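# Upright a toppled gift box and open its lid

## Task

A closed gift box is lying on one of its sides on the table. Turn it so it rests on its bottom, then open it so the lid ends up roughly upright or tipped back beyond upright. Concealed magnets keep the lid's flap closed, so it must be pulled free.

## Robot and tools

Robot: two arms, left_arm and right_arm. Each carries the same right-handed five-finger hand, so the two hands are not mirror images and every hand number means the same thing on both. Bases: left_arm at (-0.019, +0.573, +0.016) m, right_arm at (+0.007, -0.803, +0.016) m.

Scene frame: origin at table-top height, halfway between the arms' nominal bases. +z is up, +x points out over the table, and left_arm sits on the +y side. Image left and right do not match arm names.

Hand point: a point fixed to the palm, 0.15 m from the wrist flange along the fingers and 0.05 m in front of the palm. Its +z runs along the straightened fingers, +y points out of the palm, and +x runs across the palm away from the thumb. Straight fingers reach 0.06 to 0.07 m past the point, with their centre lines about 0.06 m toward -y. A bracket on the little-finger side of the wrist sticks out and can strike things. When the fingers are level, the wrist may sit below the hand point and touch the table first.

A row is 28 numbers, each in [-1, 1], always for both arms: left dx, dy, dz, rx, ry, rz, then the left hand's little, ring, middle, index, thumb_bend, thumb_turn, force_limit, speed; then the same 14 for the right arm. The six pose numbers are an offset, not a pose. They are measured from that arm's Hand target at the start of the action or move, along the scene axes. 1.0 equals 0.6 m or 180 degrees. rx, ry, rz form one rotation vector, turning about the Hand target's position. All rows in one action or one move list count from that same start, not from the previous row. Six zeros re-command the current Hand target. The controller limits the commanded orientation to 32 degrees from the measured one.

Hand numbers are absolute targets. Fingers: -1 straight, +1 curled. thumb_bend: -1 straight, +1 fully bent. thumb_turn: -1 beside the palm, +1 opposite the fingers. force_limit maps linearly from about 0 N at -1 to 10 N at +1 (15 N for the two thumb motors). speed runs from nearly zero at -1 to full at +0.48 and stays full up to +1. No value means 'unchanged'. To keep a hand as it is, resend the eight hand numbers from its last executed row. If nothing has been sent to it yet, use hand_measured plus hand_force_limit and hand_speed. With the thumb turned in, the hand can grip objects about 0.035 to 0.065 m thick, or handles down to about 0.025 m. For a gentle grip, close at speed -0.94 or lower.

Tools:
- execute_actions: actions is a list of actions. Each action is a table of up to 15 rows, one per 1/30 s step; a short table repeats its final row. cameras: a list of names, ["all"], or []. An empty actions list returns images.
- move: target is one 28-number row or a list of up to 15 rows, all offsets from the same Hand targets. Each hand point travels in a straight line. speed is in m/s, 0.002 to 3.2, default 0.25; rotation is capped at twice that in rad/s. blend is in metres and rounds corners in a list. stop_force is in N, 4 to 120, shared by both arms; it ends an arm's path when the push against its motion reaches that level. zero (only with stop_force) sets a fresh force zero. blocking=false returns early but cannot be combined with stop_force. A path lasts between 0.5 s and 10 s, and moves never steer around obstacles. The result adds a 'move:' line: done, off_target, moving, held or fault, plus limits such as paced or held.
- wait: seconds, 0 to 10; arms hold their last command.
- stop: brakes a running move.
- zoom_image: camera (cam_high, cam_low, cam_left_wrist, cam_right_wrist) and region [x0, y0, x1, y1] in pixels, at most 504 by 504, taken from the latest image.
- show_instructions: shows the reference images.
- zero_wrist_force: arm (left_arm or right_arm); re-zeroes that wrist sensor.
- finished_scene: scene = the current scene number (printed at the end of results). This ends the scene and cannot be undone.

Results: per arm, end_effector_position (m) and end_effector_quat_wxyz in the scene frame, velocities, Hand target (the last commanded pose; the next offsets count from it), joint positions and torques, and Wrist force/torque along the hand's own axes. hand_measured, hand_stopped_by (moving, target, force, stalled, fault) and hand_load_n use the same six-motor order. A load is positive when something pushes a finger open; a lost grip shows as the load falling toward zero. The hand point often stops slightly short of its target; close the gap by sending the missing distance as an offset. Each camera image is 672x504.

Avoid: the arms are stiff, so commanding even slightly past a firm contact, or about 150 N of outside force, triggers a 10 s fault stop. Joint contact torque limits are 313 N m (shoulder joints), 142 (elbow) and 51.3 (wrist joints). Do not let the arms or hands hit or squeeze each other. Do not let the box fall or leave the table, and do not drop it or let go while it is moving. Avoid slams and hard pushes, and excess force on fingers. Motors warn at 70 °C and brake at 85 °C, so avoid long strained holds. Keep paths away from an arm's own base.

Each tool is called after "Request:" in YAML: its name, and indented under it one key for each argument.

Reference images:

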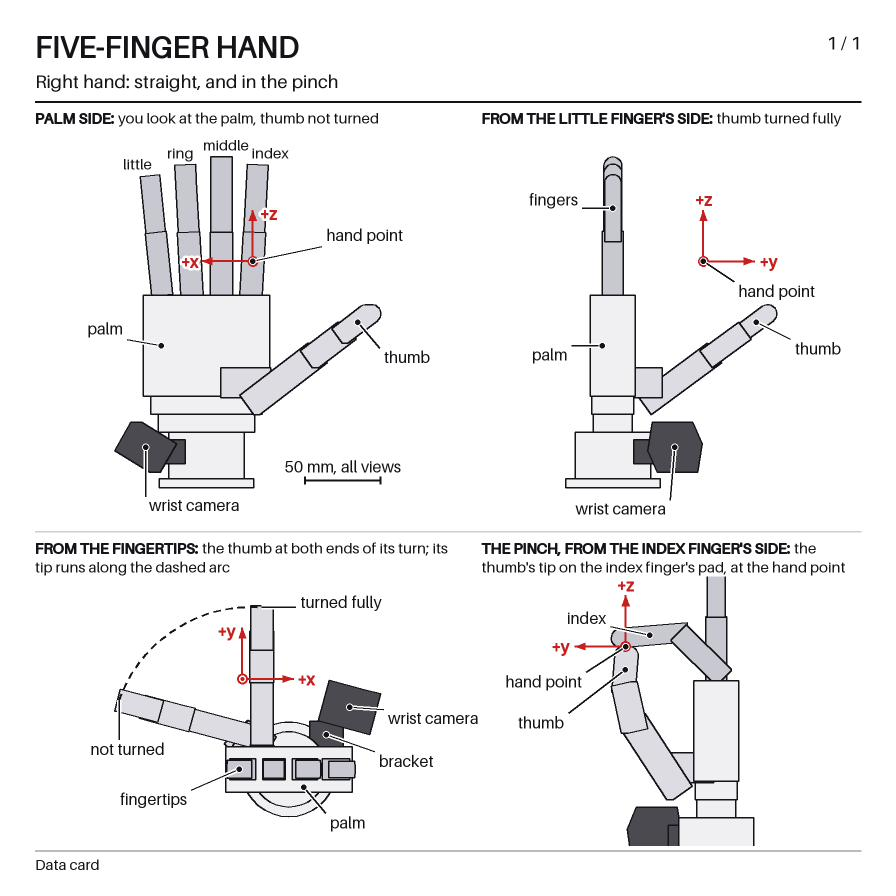

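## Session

Scene 1 done. Look at scene 2.

Request:
execute_actions:
  actions: []

Scene clock: 0.00 s.
left_arm: end_effector_position=(-0.1618, +1.0443, +0.5950) hand_measured=(-1.000, -1.000, -1.000, -1.000, -1.000, -1.000) hand_load_n=(+0.0, +0.0, +0.0, +0.0, +0.0, +0.5) hand_stopped_by=(target, target, target, target, target, target) hand_force_limit=0.00 hand_speed=-0.80 end_effector_quat_wxyz=(-0.077, +0.744, -0.664, +0.024) | right_arm: end_effector_position=(+0.0821, -1.3275, +0.4849) hand_measured=(-1.000, -1.000, -1.000, -1.000, -1.000, -1.000) hand_load_n=(+0.0, +0.0, +0.0, +0.0, +0.0, +0.0) hand_stopped_by=(target, target, target, target, target, target) hand_force_limit=0.00 hand_speed=-0.80 end_effector_quat_wxyz=(-0.079, +0.684, +0.724, +0.055)
Joint positions: left_arm=[1.451 -1.641 1.52 1.591 1.696 -1.829] | right_arm=[-1.848 -1.454 1.58 1.617 1.66 -1.899]
Joint velocities: within noise
Joint torques (N m): no reading
Wrist force (N): no reading
Wrist torque (N m): no reading
Wrist force, peak (N): no reading
Hand target: left_arm -0.1618, +1.0443, +0.5950; -0.077, +0.744, -0.664, +0.024 | right_arm +0.0821, -1.3275, +0.4849; -0.079, +0.684, +0.724, +0.055
camera_calibration:
cam_left_wrist: T_world_to_cam=[[-0.920657, -0.364752, -0.139089, 0.313169], [-0.378483, 0.746779, 0.546875, -1.16115], [-0.0956051, 0.556127, -0.82558, 0.0134478], [0, 0, 0, 1]] pos_world=[-0.14987, 0.973876, 0.689667]
cam_right_wrist: T_world_to_cam=[[0.953065, 0.296288, 0.0622966, 0.278374], [0.258638, -0.9037, 0.341223, -1.38009], [0.157398, -0.309095, -0.937916, 0.150731], [0, 0, 0, 1]] pos_world=[0.0679115, -1.28308, 0.59495]

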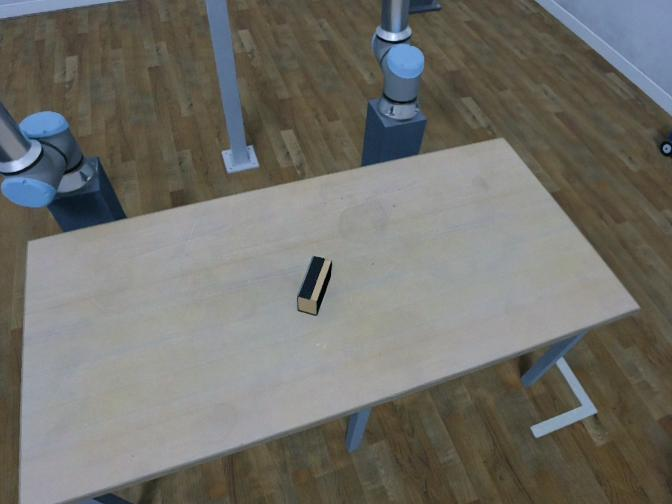

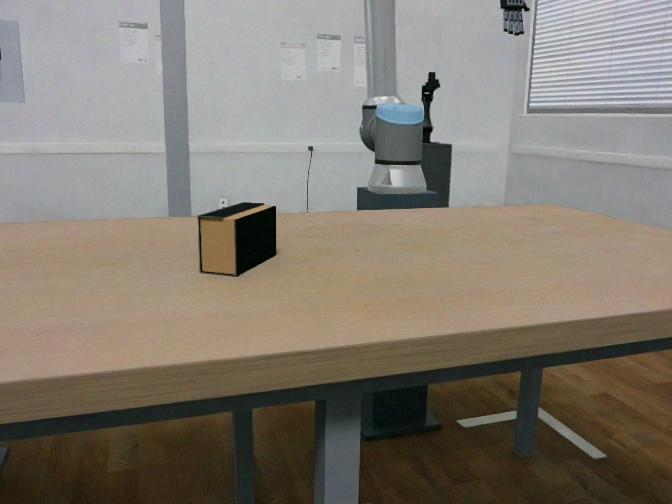

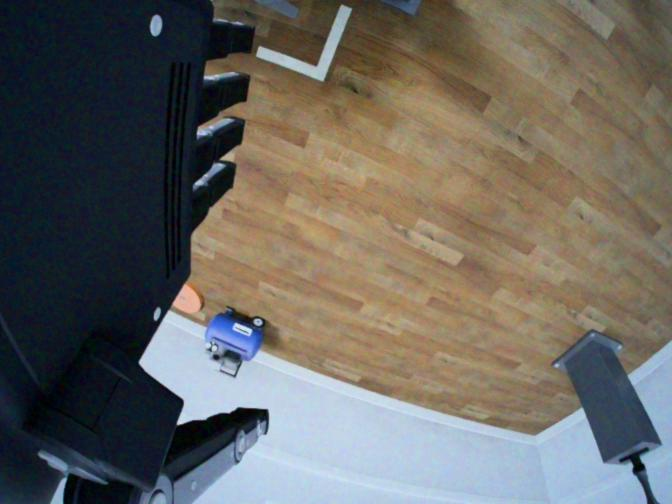

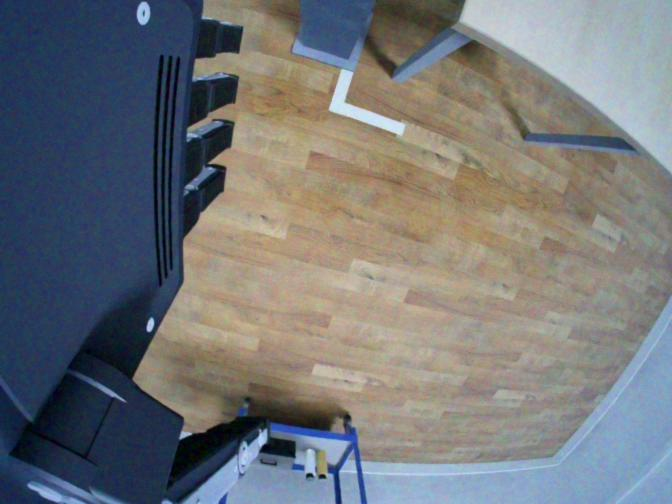

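Request:
zoom_image:
  camera: "cam_high"
  region: [280, 240, 350, 330]

Request:
zoom_image:
  camera: "cam_low"
  region: [180, 185, 300, 295]

Scaled by 5.600.

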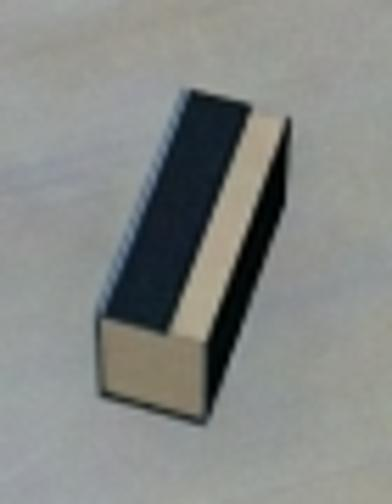

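Scaled by 4.200.

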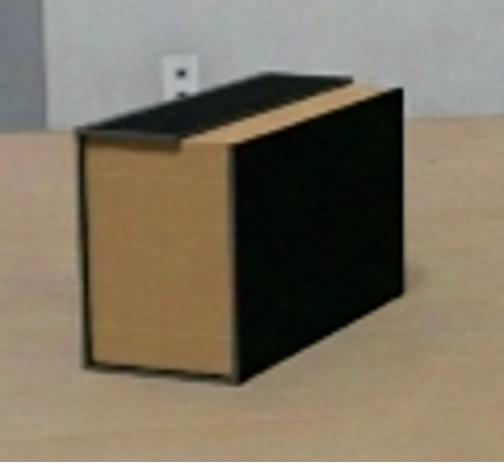

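Request:
move:
  target: [0.903,-0.107,-0.158,0,0,0, 1,1,-1,1,-1,1,-0.4,0, 0.863,0.38,0.025,0,0,0, -0.9,1,1,1,-1,-1,-0.4,0]
  speed: 0.4

Request:
move:
  target: [0.4,-0.85,-0.15,-0.408,0.136,0.401, 1,1,-1,1,-1,1,-0.4,0, 0.5,0.8,-0.1,0.283,-0.264,0.635, -0.9,1,1,1,-1,-1,-0.4,0]
  speed: 0.35
  cameras: ["all"]

Scene clock: 42.23 s.
left_arm: end_effector_position=(+0.3799, +0.9802, +0.5002) hand_measured=(+1.000, +1.000, -1.000, +1.000, -1.000, +1.000) hand_load_n=(+0.0, +0.0, +0.0, +0.0, +0.0, +0.0) hand_stopped_by=(target, target, target, target, target, target) hand_force_limit=-0.40 hand_speed=0.00 end_effector_quat_wxyz=(-0.077, +0.744, -0.664, +0.024) | right_arm: end_effector_position=(+0.5998, -1.0995, +0.4998) hand_measured=(-0.900, +1.000, +1.000, +1.000, -1.000, -1.000) hand_load_n=(+0.0, +0.0, +0.0, +0.0, +0.0, +0.0) hand_stopped_by=(target, target, target, target, target, target) hand_force_limit=-0.40 hand_speed=0.00 end_effector_quat_wxyz=(-0.079, +0.684, +0.724, +0.055)
Joint positions: left_arm=[0.406 -1.445 1.472 1.385 1.547 -2.866] | right_arm=[-0.812 -1.318 1.39 1.665 1.47 -0.879]
Joint torques (N m): left_arm=[-9.53 -37.13 -34.34 4.54 2.45 -0.47] | right_arm=[12.56 -50.94 -46.61 1.91 0.94 2.28]
Wrist force (N): left_arm=[0.4 0.2 -0.2] | right_arm=[0.3 -0.4 0.5]
Wrist torque (N m): left_arm=[0.05 -0.07 -0.04] | right_arm=[-0.11 -0.06 0.14]
Wrist force, peak (N): left_arm=[1.0 -2.3 0.7] | right_arm=[-1.1 -2.8 -0.3]
Hand target: left_arm +0.3800, +0.9801, +0.5002; -0.077, +0.744, -0.664, +0.024 | right_arm +0.5999, -1.0995, +0.4999; -0.079, +0.684, +0.724, +0.055
Off the commanded pose: left_arm 0.000 m, 0 deg | right_arm 0.000 m, 0 deg.
move: done

Scene clock: 46.13 s.
left_arm: end_effector_position=(+0.6199, +0.4701, +0.4102) hand_measured=(+1.000, +1.000, -1.000, +1.000, -1.000, +1.000) hand_load_n=(+0.0, +0.0, +0.0, +0.0, +0.0, +0.0) hand_stopped_by=(target, target, target, target, target, target) hand_force_limit=-0.40 hand_speed=0.00 end_effector_quat_wxyz=(+0.475, +0.856, +0.004, +0.203) | right_arm: end_effector_position=(+0.8999, -0.6196, +0.4398) hand_measured=(-0.900, +1.000, +1.000, +1.000, -1.000, -1.000) hand_load_n=(+0.0, +0.0, +0.0, +0.0, +0.0, +0.0) hand_stopped_by=(target, target, target, target, target, target) hand_force_limit=-0.40 hand_speed=0.00 end_effector_quat_wxyz=(-0.077, -0.346, +0.827, +0.436)
Joint positions: left_arm=[-0.017 -1.333 1.729 0.491 2.495 -5.108] | right_arm=[-0.208 -0.557 0.648 2.224 0.972 -2.813]
Joint torques (N m): left_arm=[5.54 -44.33 -50.23 0.37 3.62 -1.8] | right_arm=[9.16 -95.21 -47.77 4.58 -2.46 -2.02]
Wrist force (N): left_arm=[0.7 1.0 0.9] | right_arm=[0.1 0.2 -0.8]
Wrist torque (N m): left_arm=[-0.08 -0.17 0.21] | right_arm=[-0.07 -0.11 0.22]
Wrist force, peak (N): left_arm=[0.5 1.2 2.2] | right_arm=[-1.7 0.1 -0.3]
Hand target: left_arm +0.6200, +0.4701, +0.4102; +0.475, +0.856, +0.004, +0.203 | right_arm +0.8999, -0.6195, +0.4399; -0.077, -0.346, +0.827, +0.436
Off the commanded pose: left_arm 0.000 m, 0 deg | right_arm 0.000 m, 0 deg.
move: done
camera_calibration:
cam_left_wrist: T_world_to_cam=[[0.0537622, -0.461972, 0.885263, -0.180826], [-0.978841, 0.150904, 0.138194, 0.484526], [-0.197432, -0.873962, -0.444085, 0.833838], [0, 0, 0, 1]] pos_world=[0.648622, 0.57209, 0.463414]
cam_right_wrist: T_world_to_cam=[[-0.658356, 0.177959, 0.731367, 0.374504], [0.747868, 0.264653, 0.608813, -0.770607], [-0.0852143, 0.947781, -0.307326, 0.918272], [0, 0, 0, 1]] pos_world=[0.901119, -0.733024, 0.477464]

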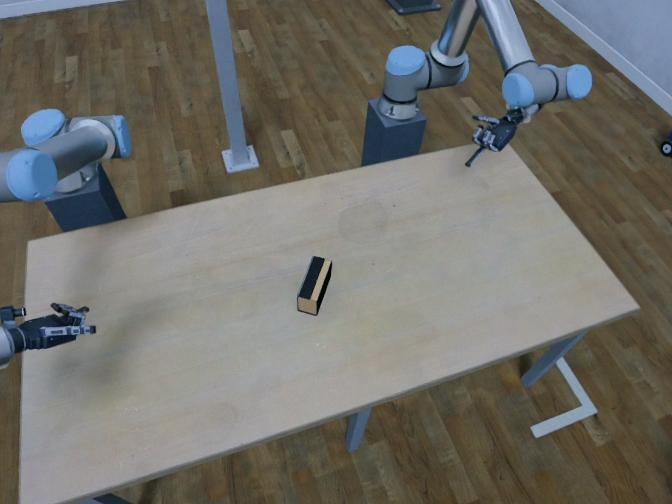

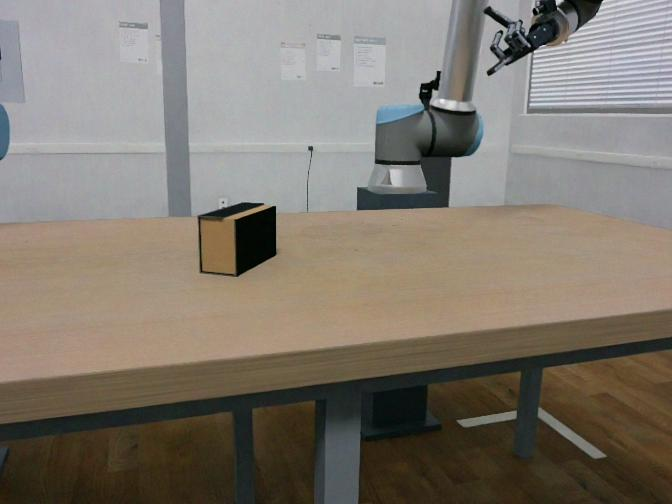

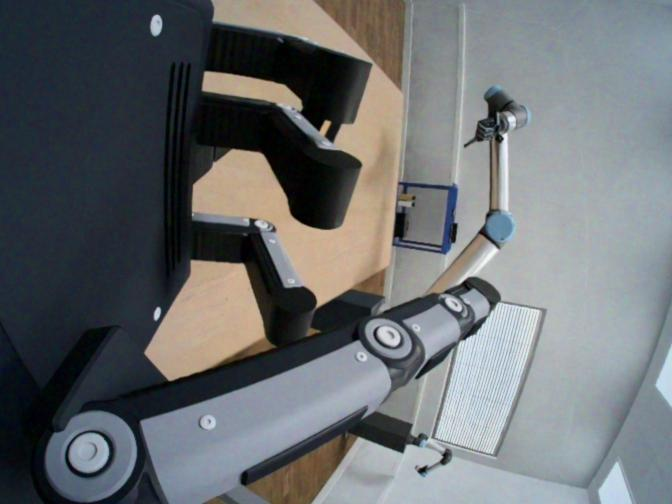

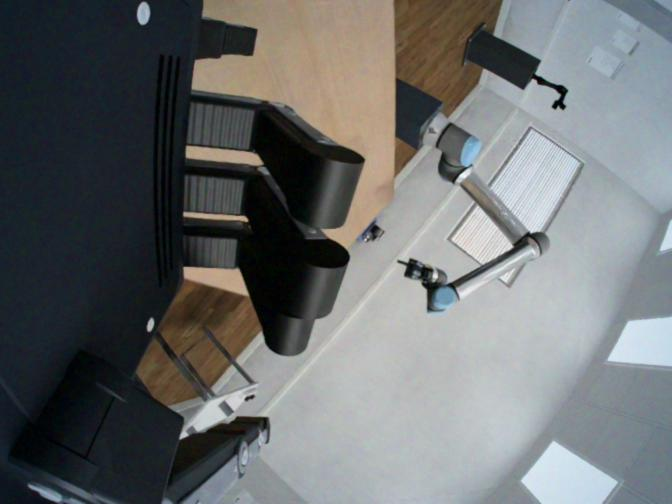

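Request:
move:
  target: [0.042,-0.733,-0.3,0,0,0, 1,1,-1,1,-1,1,-0.4,0, -0.105,0.95,-0.22,0,0,0, -0.9,1,1,1,-1,-1,-0.4,0]
  speed: 0.3
  cameras: ["all"]

Request:
zoom_image:
  camera: "cam_high"
  region: [270, 210, 360, 330]

Request:
zoom_image:
  camera: "cam_low"
  region: [170, 100, 330, 290]

Request:
zoom_image:
  camera: "cam_right_wrist"
  region: [150, 0, 400, 200]

Request:
zoom_image:
  camera: "cam_left_wrist"
  region: [190, 0, 400, 240]

Scene clock: 55.20 s.
left_arm: end_effector_position=(+0.6453, +0.0303, +0.2302) hand_measured=(+1.000, +1.000, -1.000, +1.000, -1.000, +1.000) hand_load_n=(+0.0, +0.0, +0.0, +0.5, +0.0, +0.0) hand_stopped_by=(target, target, target, target, target, target) hand_force_limit=-0.40 hand_speed=0.00 end_effector_quat_wxyz=(+0.475, +0.856, +0.004, +0.203) | right_arm: end_effector_position=(+0.8345, -0.0511, +0.3075) hand_measured=(-0.900, +1.000, +1.000, +1.000, -1.000, -1.000) hand_load_n=(+0.0, +0.0, +0.0, +0.0, -0.5, +0.0) hand_stopped_by=(target, target, target, target, target, target) hand_force_limit=-0.40 hand_speed=0.00 end_effector_quat_wxyz=(-0.048, -0.316, +0.833, +0.452)
Joint positions: left_arm=[-0.682 -1.15 1.78 -0.098 1.975 -5.655] | right_arm=[0.345 -0.181 0.035 1.886 0.639 -2.038]
Joint torques (N m): left_arm=[-2.52 -63.28 -24.94 1.69 0.87 2.33] | right_arm=[10.7 -96.05 -43.02 7.35 -2.53 -3.07]
Wrist force (N): left_arm=[0.9 0.9 0.4] | right_arm=[-0.4 0.9 -0.8]
Wrist torque (N m): left_arm=[-0.06 -0.22 0.27] | right_arm=[0.02 -0.08 0.41]
Wrist force, peak (N): left_arm=[0.2 1.2 2.7] | right_arm=[1.5 -0.3 -3.4]
Hand target: left_arm +0.6452, +0.0303, +0.2302; +0.475, +0.856, +0.004, +0.203 | right_arm +0.8369, -0.0495, +0.3079; -0.077, -0.346, +0.827, +0.436
Off the commanded pose: left_arm 0.000 m, 0 deg | right_arm 0.003 m, 5 deg.
elbow stopped short (right arm): the move would have taken joint 3 (elbow) straighter than the controller allows.
move: off_target (right_arm)
camera_calibration:
cam_left_wrist: T_world_to_cam=[[0.0537031, -0.461836, 0.885338, -0.226013], [-0.978866, 0.150859, 0.138072, 0.60059], [-0.197328, -0.874042, -0.443974, 0.374439], [0, 0, 0, 1]] pos_world=[0.673922, 0.13229, 0.283415]
cam_right_wrist: T_world_to_cam=[[-0.65244, 0.205592, 0.729421, 0.324131], [0.757836, 0.180418, 0.627004, -0.80977], [-0.00269398, 0.961863, -0.273517, 0.254742], [0, 0, 0, 1]] pos_world=[0.825835, -0.165569, 0.340978]

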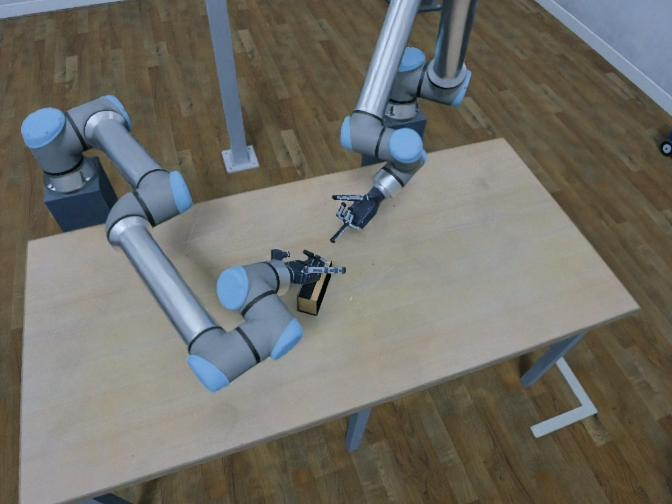

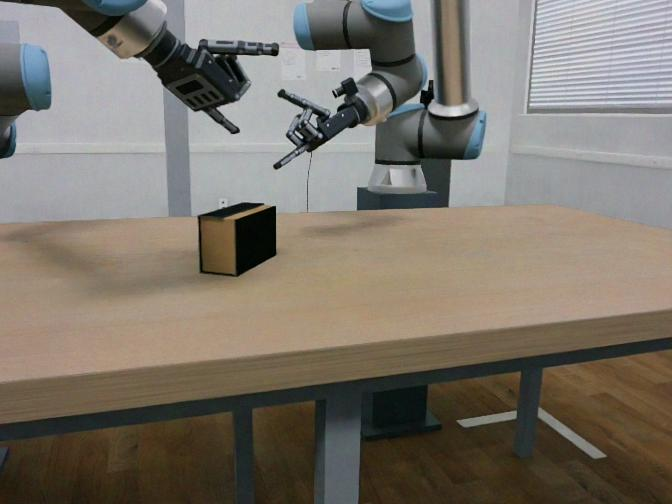

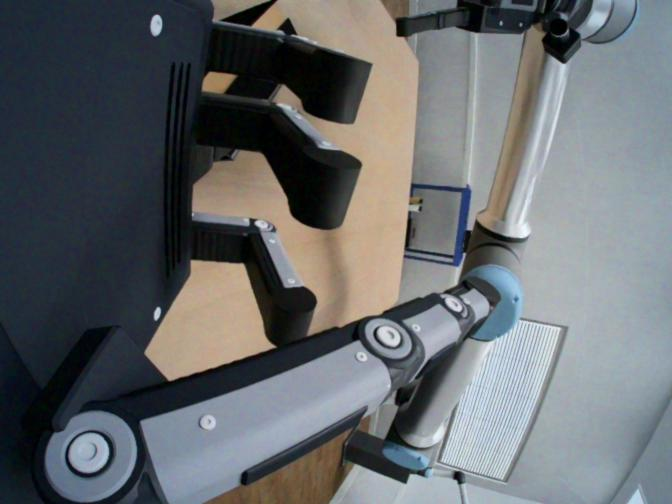

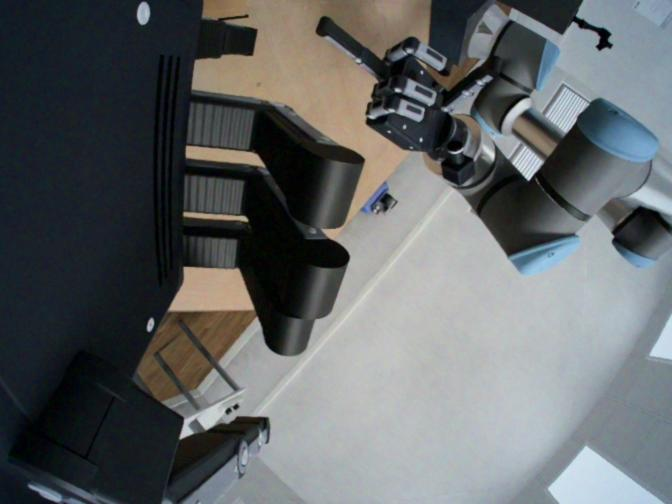

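Scaled by 4.200.

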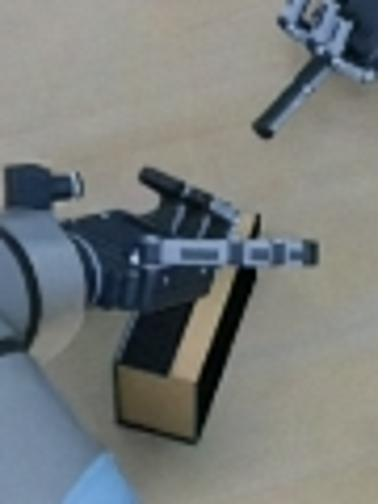

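Scaled by 2.653.

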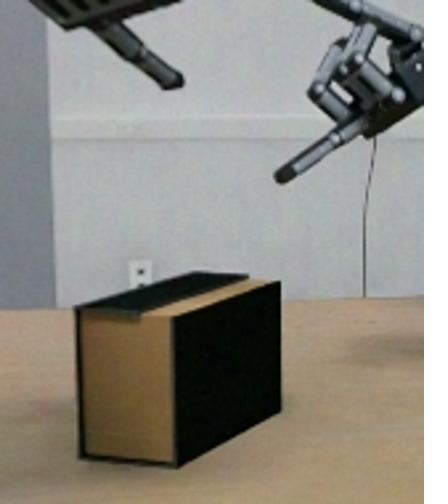

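Scaled by 2.016 from the camera's 672x504 image, which has a finer 960x720 frame.

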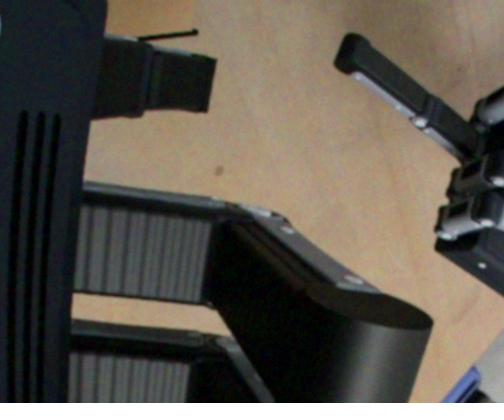

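Scaled by 2.100 from the camera's 672x504 image, which has a finer 960x720 frame.

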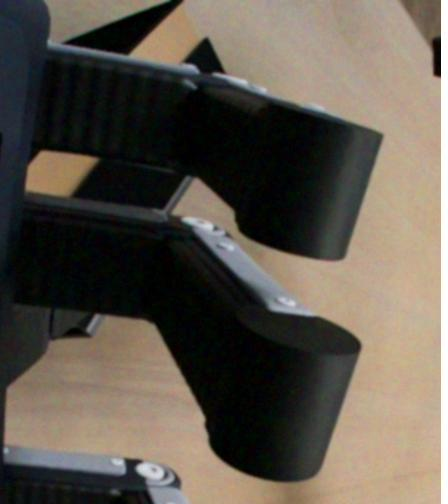

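Request:
move:
  target:
    - [0.308,0.1,0.117,0.0346,0.1096,-0.2535, 1,-1,1,-1,-1,1,-0.4,0, -0.14,-0.67,0.15,0,0,0, -0.9,1,1,1,-1,-1,-0.4,0]
    - [0.29,0.04,-0.1,0.0346,0.1096,-0.2535, 1,-1,1,-1,-1,1,-0.4,0, -0.14,-0.67,0.15,0,0,0, -0.9,1,1,1,-1,-1,-0.4,0]
  speed: 0.25
  cameras: ["all"]

Request:
zoom_image:
  camera: "cam_high"
  region: [270, 210, 390, 330]

Request:
zoom_image:
  camera: "cam_low"
  region: [170, 100, 380, 290]

Scene clock: 82.90 s.
left_arm: end_effector_position=(+0.7834, +0.0759, +0.2835) hand_measured=(+1.000, -1.000, +1.000, -1.000, -1.000, +1.000) hand_load_n=(+0.0, +0.0, +0.0, +0.0, +0.0, +0.0) hand_stopped_by=(target, target, target, target, target, target) hand_force_limit=-0.40 hand_speed=0.00 end_effector_quat_wxyz=(+0.477, +0.856, -0.190, -0.051) | right_arm: end_effector_position=(+0.7659, -0.3872, +0.3835) hand_measured=(-0.900, +1.000, +1.000, +1.000, -1.000, -1.000) hand_load_n=(+0.0, +0.0, +0.0, -0.5, +0.0, +0.0) hand_stopped_by=(target, target, target, target, target, target) hand_force_limit=-0.40 hand_speed=0.00 end_effector_quat_wxyz=(-0.073, -0.341, +0.828, +0.439)
Joint positions: left_arm=[-0.447 -0.604 0.851 1.108 2.557 -4.857] | right_arm=[0.022 -0.76 1.106 1.817 0.815 -2.573]
Joint torques (N m): left_arm=[-13.49 -92.54 -53.49 5.13 0.02 2.74] | right_arm=[-5.29 -79.08 -40.51 2.05 -1.57 1.85]
Wrist force (N): left_arm=[0.3 0.9 0.3] | right_arm=[-0.6 0.2 -0.1]
Wrist torque (N m): left_arm=[-0.04 -0.12 0.33] | right_arm=[-0.13 -0.04 0.24]
Wrist force, peak (N): left_arm=[3.6 1.2 2.5] | right_arm=[-1.6 0.5 -1.4]
Hand target: left_arm +0.7834, +0.0758, +0.2834; +0.477, +0.856, -0.191, -0.051 (not the last commanded pose) | right_arm +0.7660, -0.3873, +0.3834; -0.073, -0.341, +0.828, +0.439 (not the last commanded pose)
Off the commanded pose: left_arm 0.121 m, 13 deg | right_arm 0.067 m, 1 deg.
move: held (left_arm; a check stopped the path), off_target (right_arm; braked when a check withheld steps of left_arm); path passed 0 of 2 targets; limits=held
pose unreachable (left arm): on one or more control steps of this call, first in action 0 (counted from 0), this arm could not follow its commanded pose, so it was not sent that pose on those steps. It may still have moved: this result reports where it is.
cause: moving toward the commanded pose would bring two parts of the arm too close to each other (joints 4 (wrist 1) to 6 (wrist 3) lie between them).
camera_calibration:
cam_left_wrist: T_world_to_cam=[[-0.0211846, -0.537753, 0.842836, -0.18305], [-0.67314, 0.630986, 0.385667, 0.375421], [-0.739212, -0.559177, -0.37535, 0.846358], [0, 0, 0, 1]] pos_world=[0.874471, 0.137943, 0.327174]
cam_right_wrist: T_world_to_cam=[[-0.6577, 0.182186, 0.730917, 0.287474], [0.749817, 0.25127, 0.612076, -0.705466], [-0.0721458, 0.950616, -0.301866, 0.658357], [0, 0, 0, 1]] pos_world=[0.76554, -0.500956, 0.420416]

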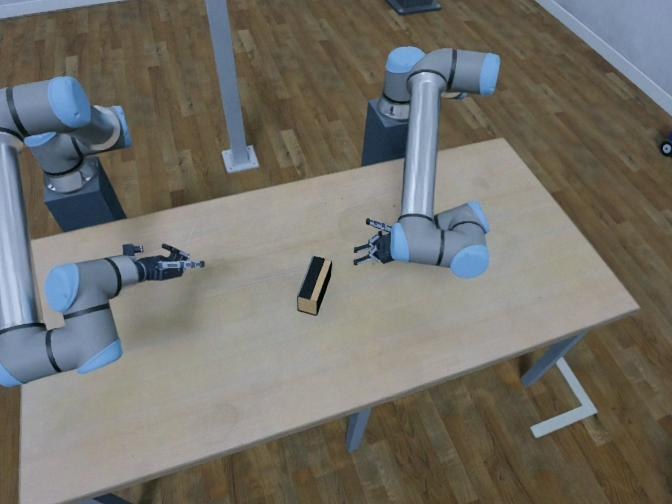

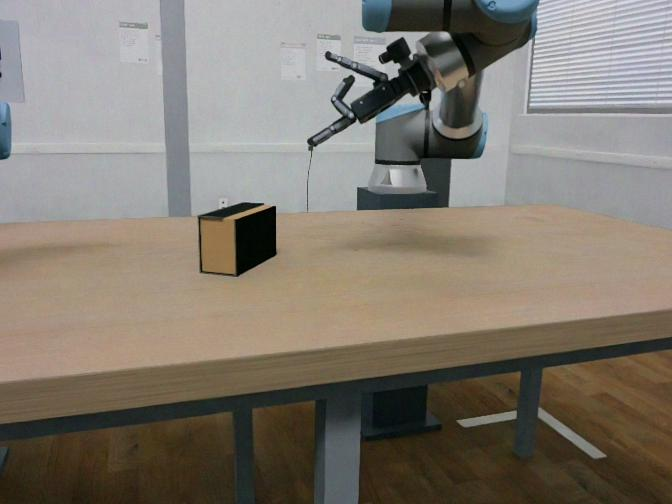

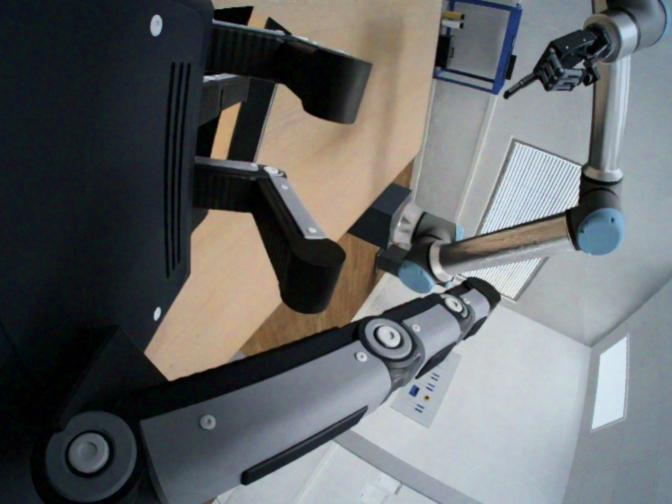

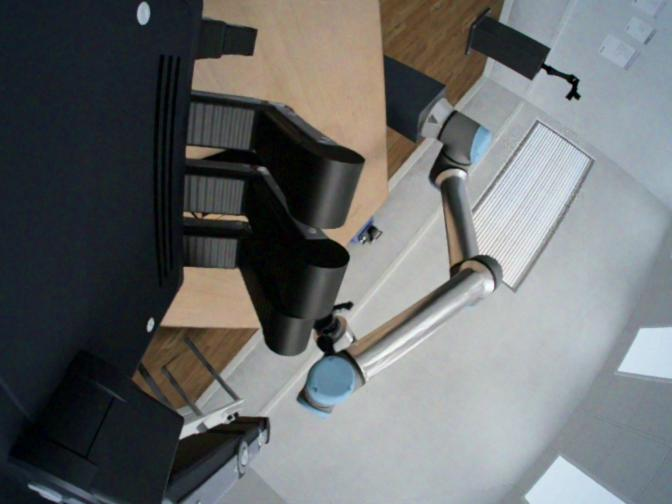

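Scaled by 4.200.

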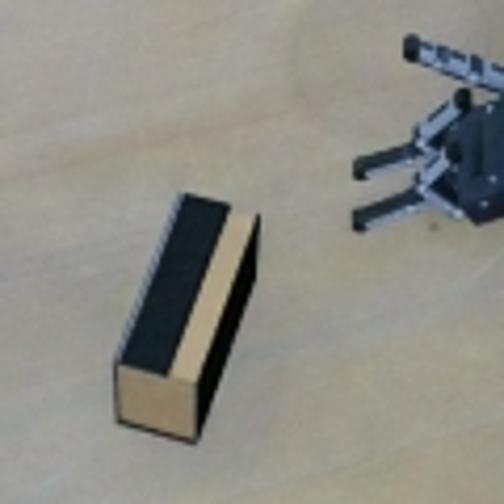

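Scaled by 2.400.

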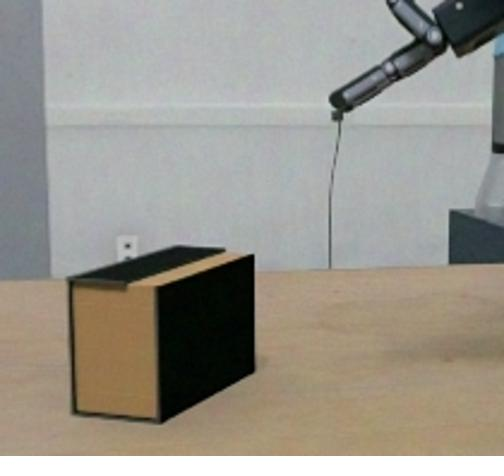

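Request:
move:
  target:
    - [0.015,-0.05,-0.2,0,0,0, 1,-1,1,-1,-1,1,-0.4,0, -0.05,-0.1,0,0,0,0, -0.9,1,1,1,-1,-1,-0.4,0]
    - [0.015,-0.103,-0.28,0,0,0, 1,-1,1,-1,-1,1,-0.4,0, -0.05,-0.1,0,0,0,0, -0.9,1,1,1,-1,-1,-0.4,0]
  speed: 0.15
  cameras: ["cam_high","cam_low"]

Request:
zoom_image:
  camera: "cam_high"
  region: [270, 210, 390, 330]

Request:
zoom_image:
  camera: "cam_low"
  region: [170, 100, 380, 290]

Scene clock: 96.47 s.
left_arm: end_effector_position=(+0.7925, +0.0139, +0.1155) hand_measured=(+1.000, -1.000, +1.000, -1.000, -1.000, +1.000) hand_load_n=(+0.0, +0.0, +0.0, +0.0, +0.0, +0.0) hand_stopped_by=(target, target, target, target, target, target) hand_force_limit=-0.40 hand_speed=0.00 end_effector_quat_wxyz=(+0.477, +0.856, -0.191, -0.050) | right_arm: end_effector_position=(+0.7360, -0.4473, +0.3834) hand_measured=(-0.900, +1.000, +1.000, +1.000, -1.000, -1.000) hand_load_n=(+0.0, +0.0, +0.0, +0.0, +0.0, +0.0) hand_stopped_by=(target, target, target, target, target, target) hand_force_limit=-0.40 hand_speed=0.00 end_effector_quat_wxyz=(-0.073, -0.341, +0.828, +0.439)
Joint positions: left_arm=[-0.499 -0.442 0.823 0.897 2.543 -4.948] | right_arm=[-0.048 -0.831 1.243 1.802 0.856 -2.65]
Joint torques (N m): left_arm=[14.89 -119.02 -26.9 4.93 2.88 2.5] | right_arm=[11.76 -68.63 -41.51 6.18 -2.1 3.6]
Wrist force (N): left_arm=[0.1 1.3 0.4] | right_arm=[-0.3 -0.2 -0.4]
Wrist torque (N m): left_arm=[-0.01 -0.10 0.22] | right_arm=[-0.16 -0.02 0.21]
Wrist force, peak (N): left_arm=[0.3 2.6 -0.7] | right_arm=[0.9 -0.1 -0.7]
Hand target: left_arm +0.7924, +0.0140, +0.1154; +0.477, +0.856, -0.191, -0.051 | right_arm +0.7360, -0.4473, +0.3834; -0.073, -0.341, +0.828, +0.439
Off the commanded pose: left_arm 0.000 m, 0 deg | right_arm 0.000 m, 0 deg.
move: done
Images, in order (width x height): cam_high 672x504, cam_low 672x504.

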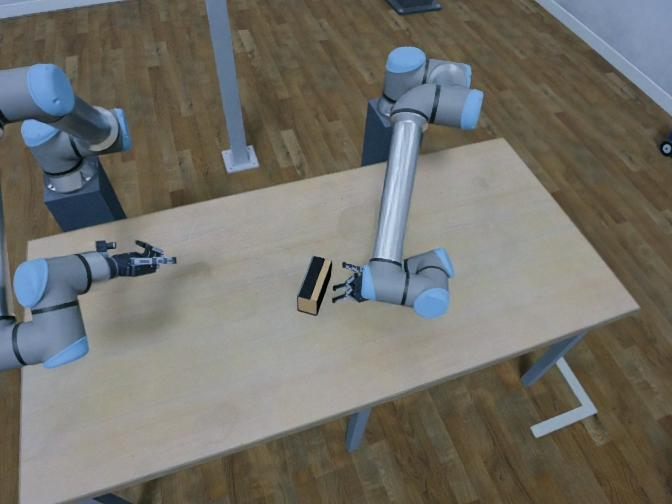

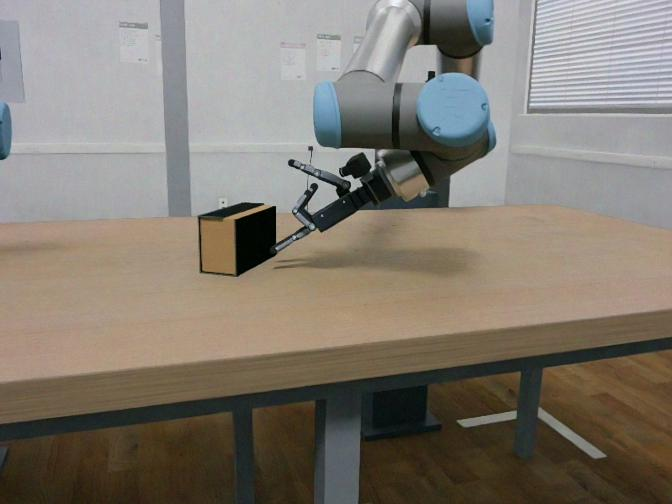

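Scaled by 4.200.

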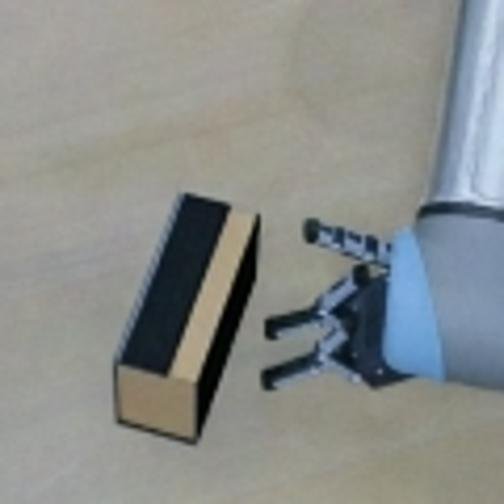

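Scaled by 2.400.

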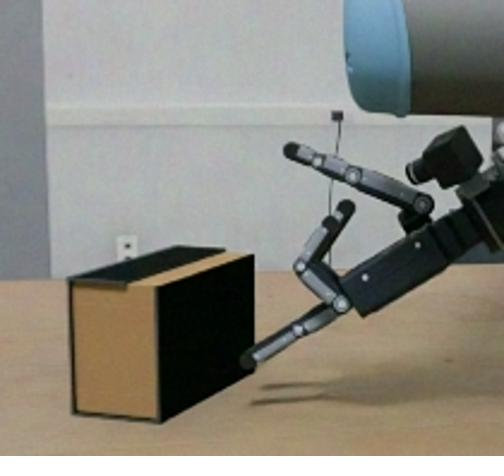

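Request:
move:
  target: [-0.217,-0.317,0,0,0,0, 1,-1,1,-1,-1,1,-0.4,0, -0.1,-0.15,0.05,0,0,0, -0.9,1,1,1,-1,-1,-0.4,0]
  speed: 0.1
  cameras: ["cam_high","cam_low"]

Request:
zoom_image:
  camera: "cam_high"
  region: [220, 190, 340, 310]

Request:
zoom_image:
  camera: "cam_low"
  region: [120, 100, 330, 290]

Scene clock: 104.93 s.
left_arm: end_effector_position=(+0.6622, -0.1762, +0.1154) hand_measured=(+1.000, -1.000, +1.000, -1.000, -1.000, +1.000) hand_load_n=(+0.0, +0.0, +0.0, +0.0, +0.0, +0.0) hand_stopped_by=(target, target, target, target, target, target) hand_force_limit=-0.40 hand_speed=0.00 end_effector_quat_wxyz=(+0.477, +0.856, -0.191, -0.051) | right_arm: end_effector_position=(+0.6759, -0.5374, +0.4135) hand_measured=(-0.900, +1.000, +1.000, +1.000, -1.000, -1.000) hand_load_n=(+0.0, +0.0, +0.0, +0.0, +0.0, +0.0) hand_stopped_by=(target, target, target, target, target, target) hand_force_limit=-0.40 hand_speed=0.00 end_effector_quat_wxyz=(-0.073, -0.341, +0.828, +0.439)
Joint positions: left_arm=[-0.742 -0.559 1.001 0.546 2.439 -5.312] | right_arm=[-0.167 -0.964 1.429 1.823 0.931 -2.769]
Joint torques (N m): left_arm=[13.3 -92.08 -44.7 5.11 3.81 2.51] | right_arm=[12.3 -57.33 -44.1 3.96 -2.47 3.49]
Wrist force (N): left_arm=[0.0 1.0 0.4] | right_arm=[-0.2 0.4 -0.9]
Wrist torque (N m): left_arm=[-0.03 -0.10 0.18] | right_arm=[-0.01 -0.04 0.42]
Wrist force, peak (N): left_arm=[0.0 1.6 1.5] | right_arm=[0.5 0.2 -1.3]
Hand target: left_arm +0.6622, -0.1762, +0.1154; +0.477, +0.856, -0.191, -0.051 | right_arm +0.6760, -0.5373, +0.4134; -0.073, -0.341, +0.828, +0.439
Off the commanded pose: left_arm 0.000 m, 0 deg | right_arm 0.000 m, 0 deg.
move: done
Images, in order (width x height): cam_high 672x504, cam_low 672x504.

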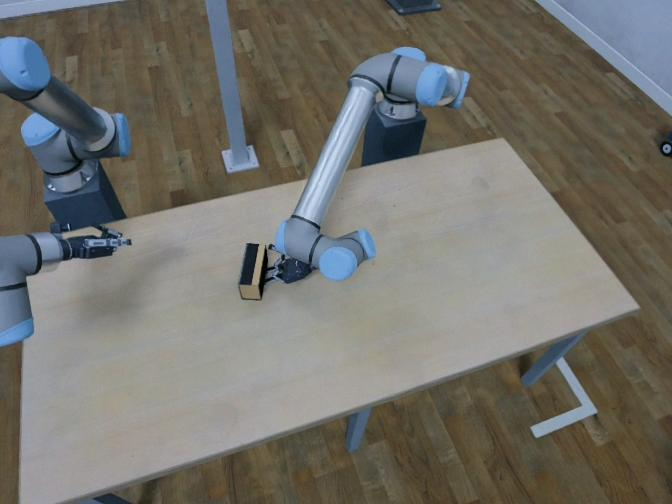

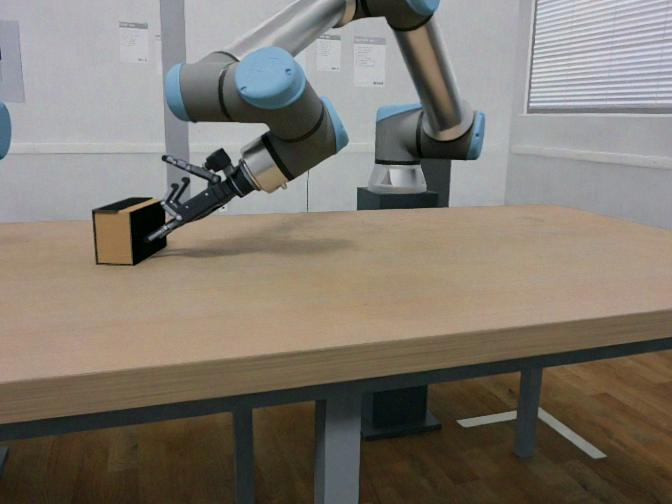

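Scaled by 4.200.

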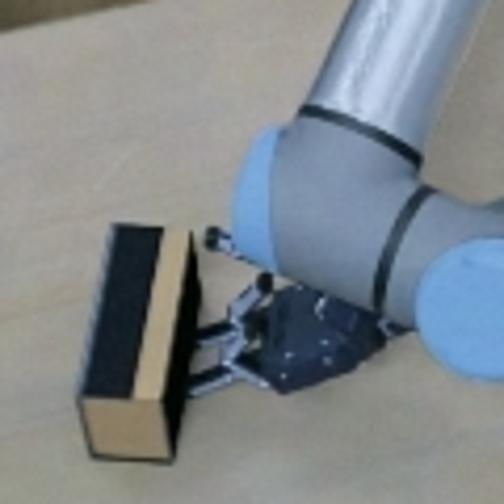

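Scaled by 2.400.

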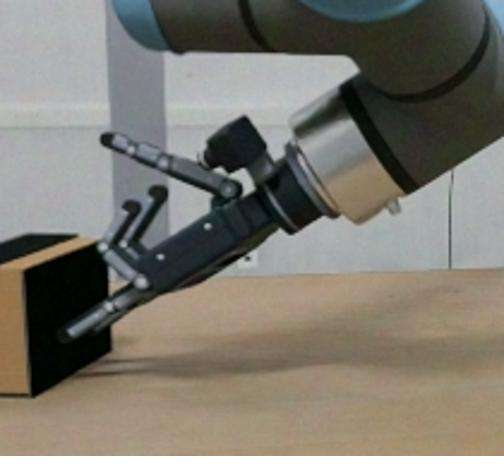

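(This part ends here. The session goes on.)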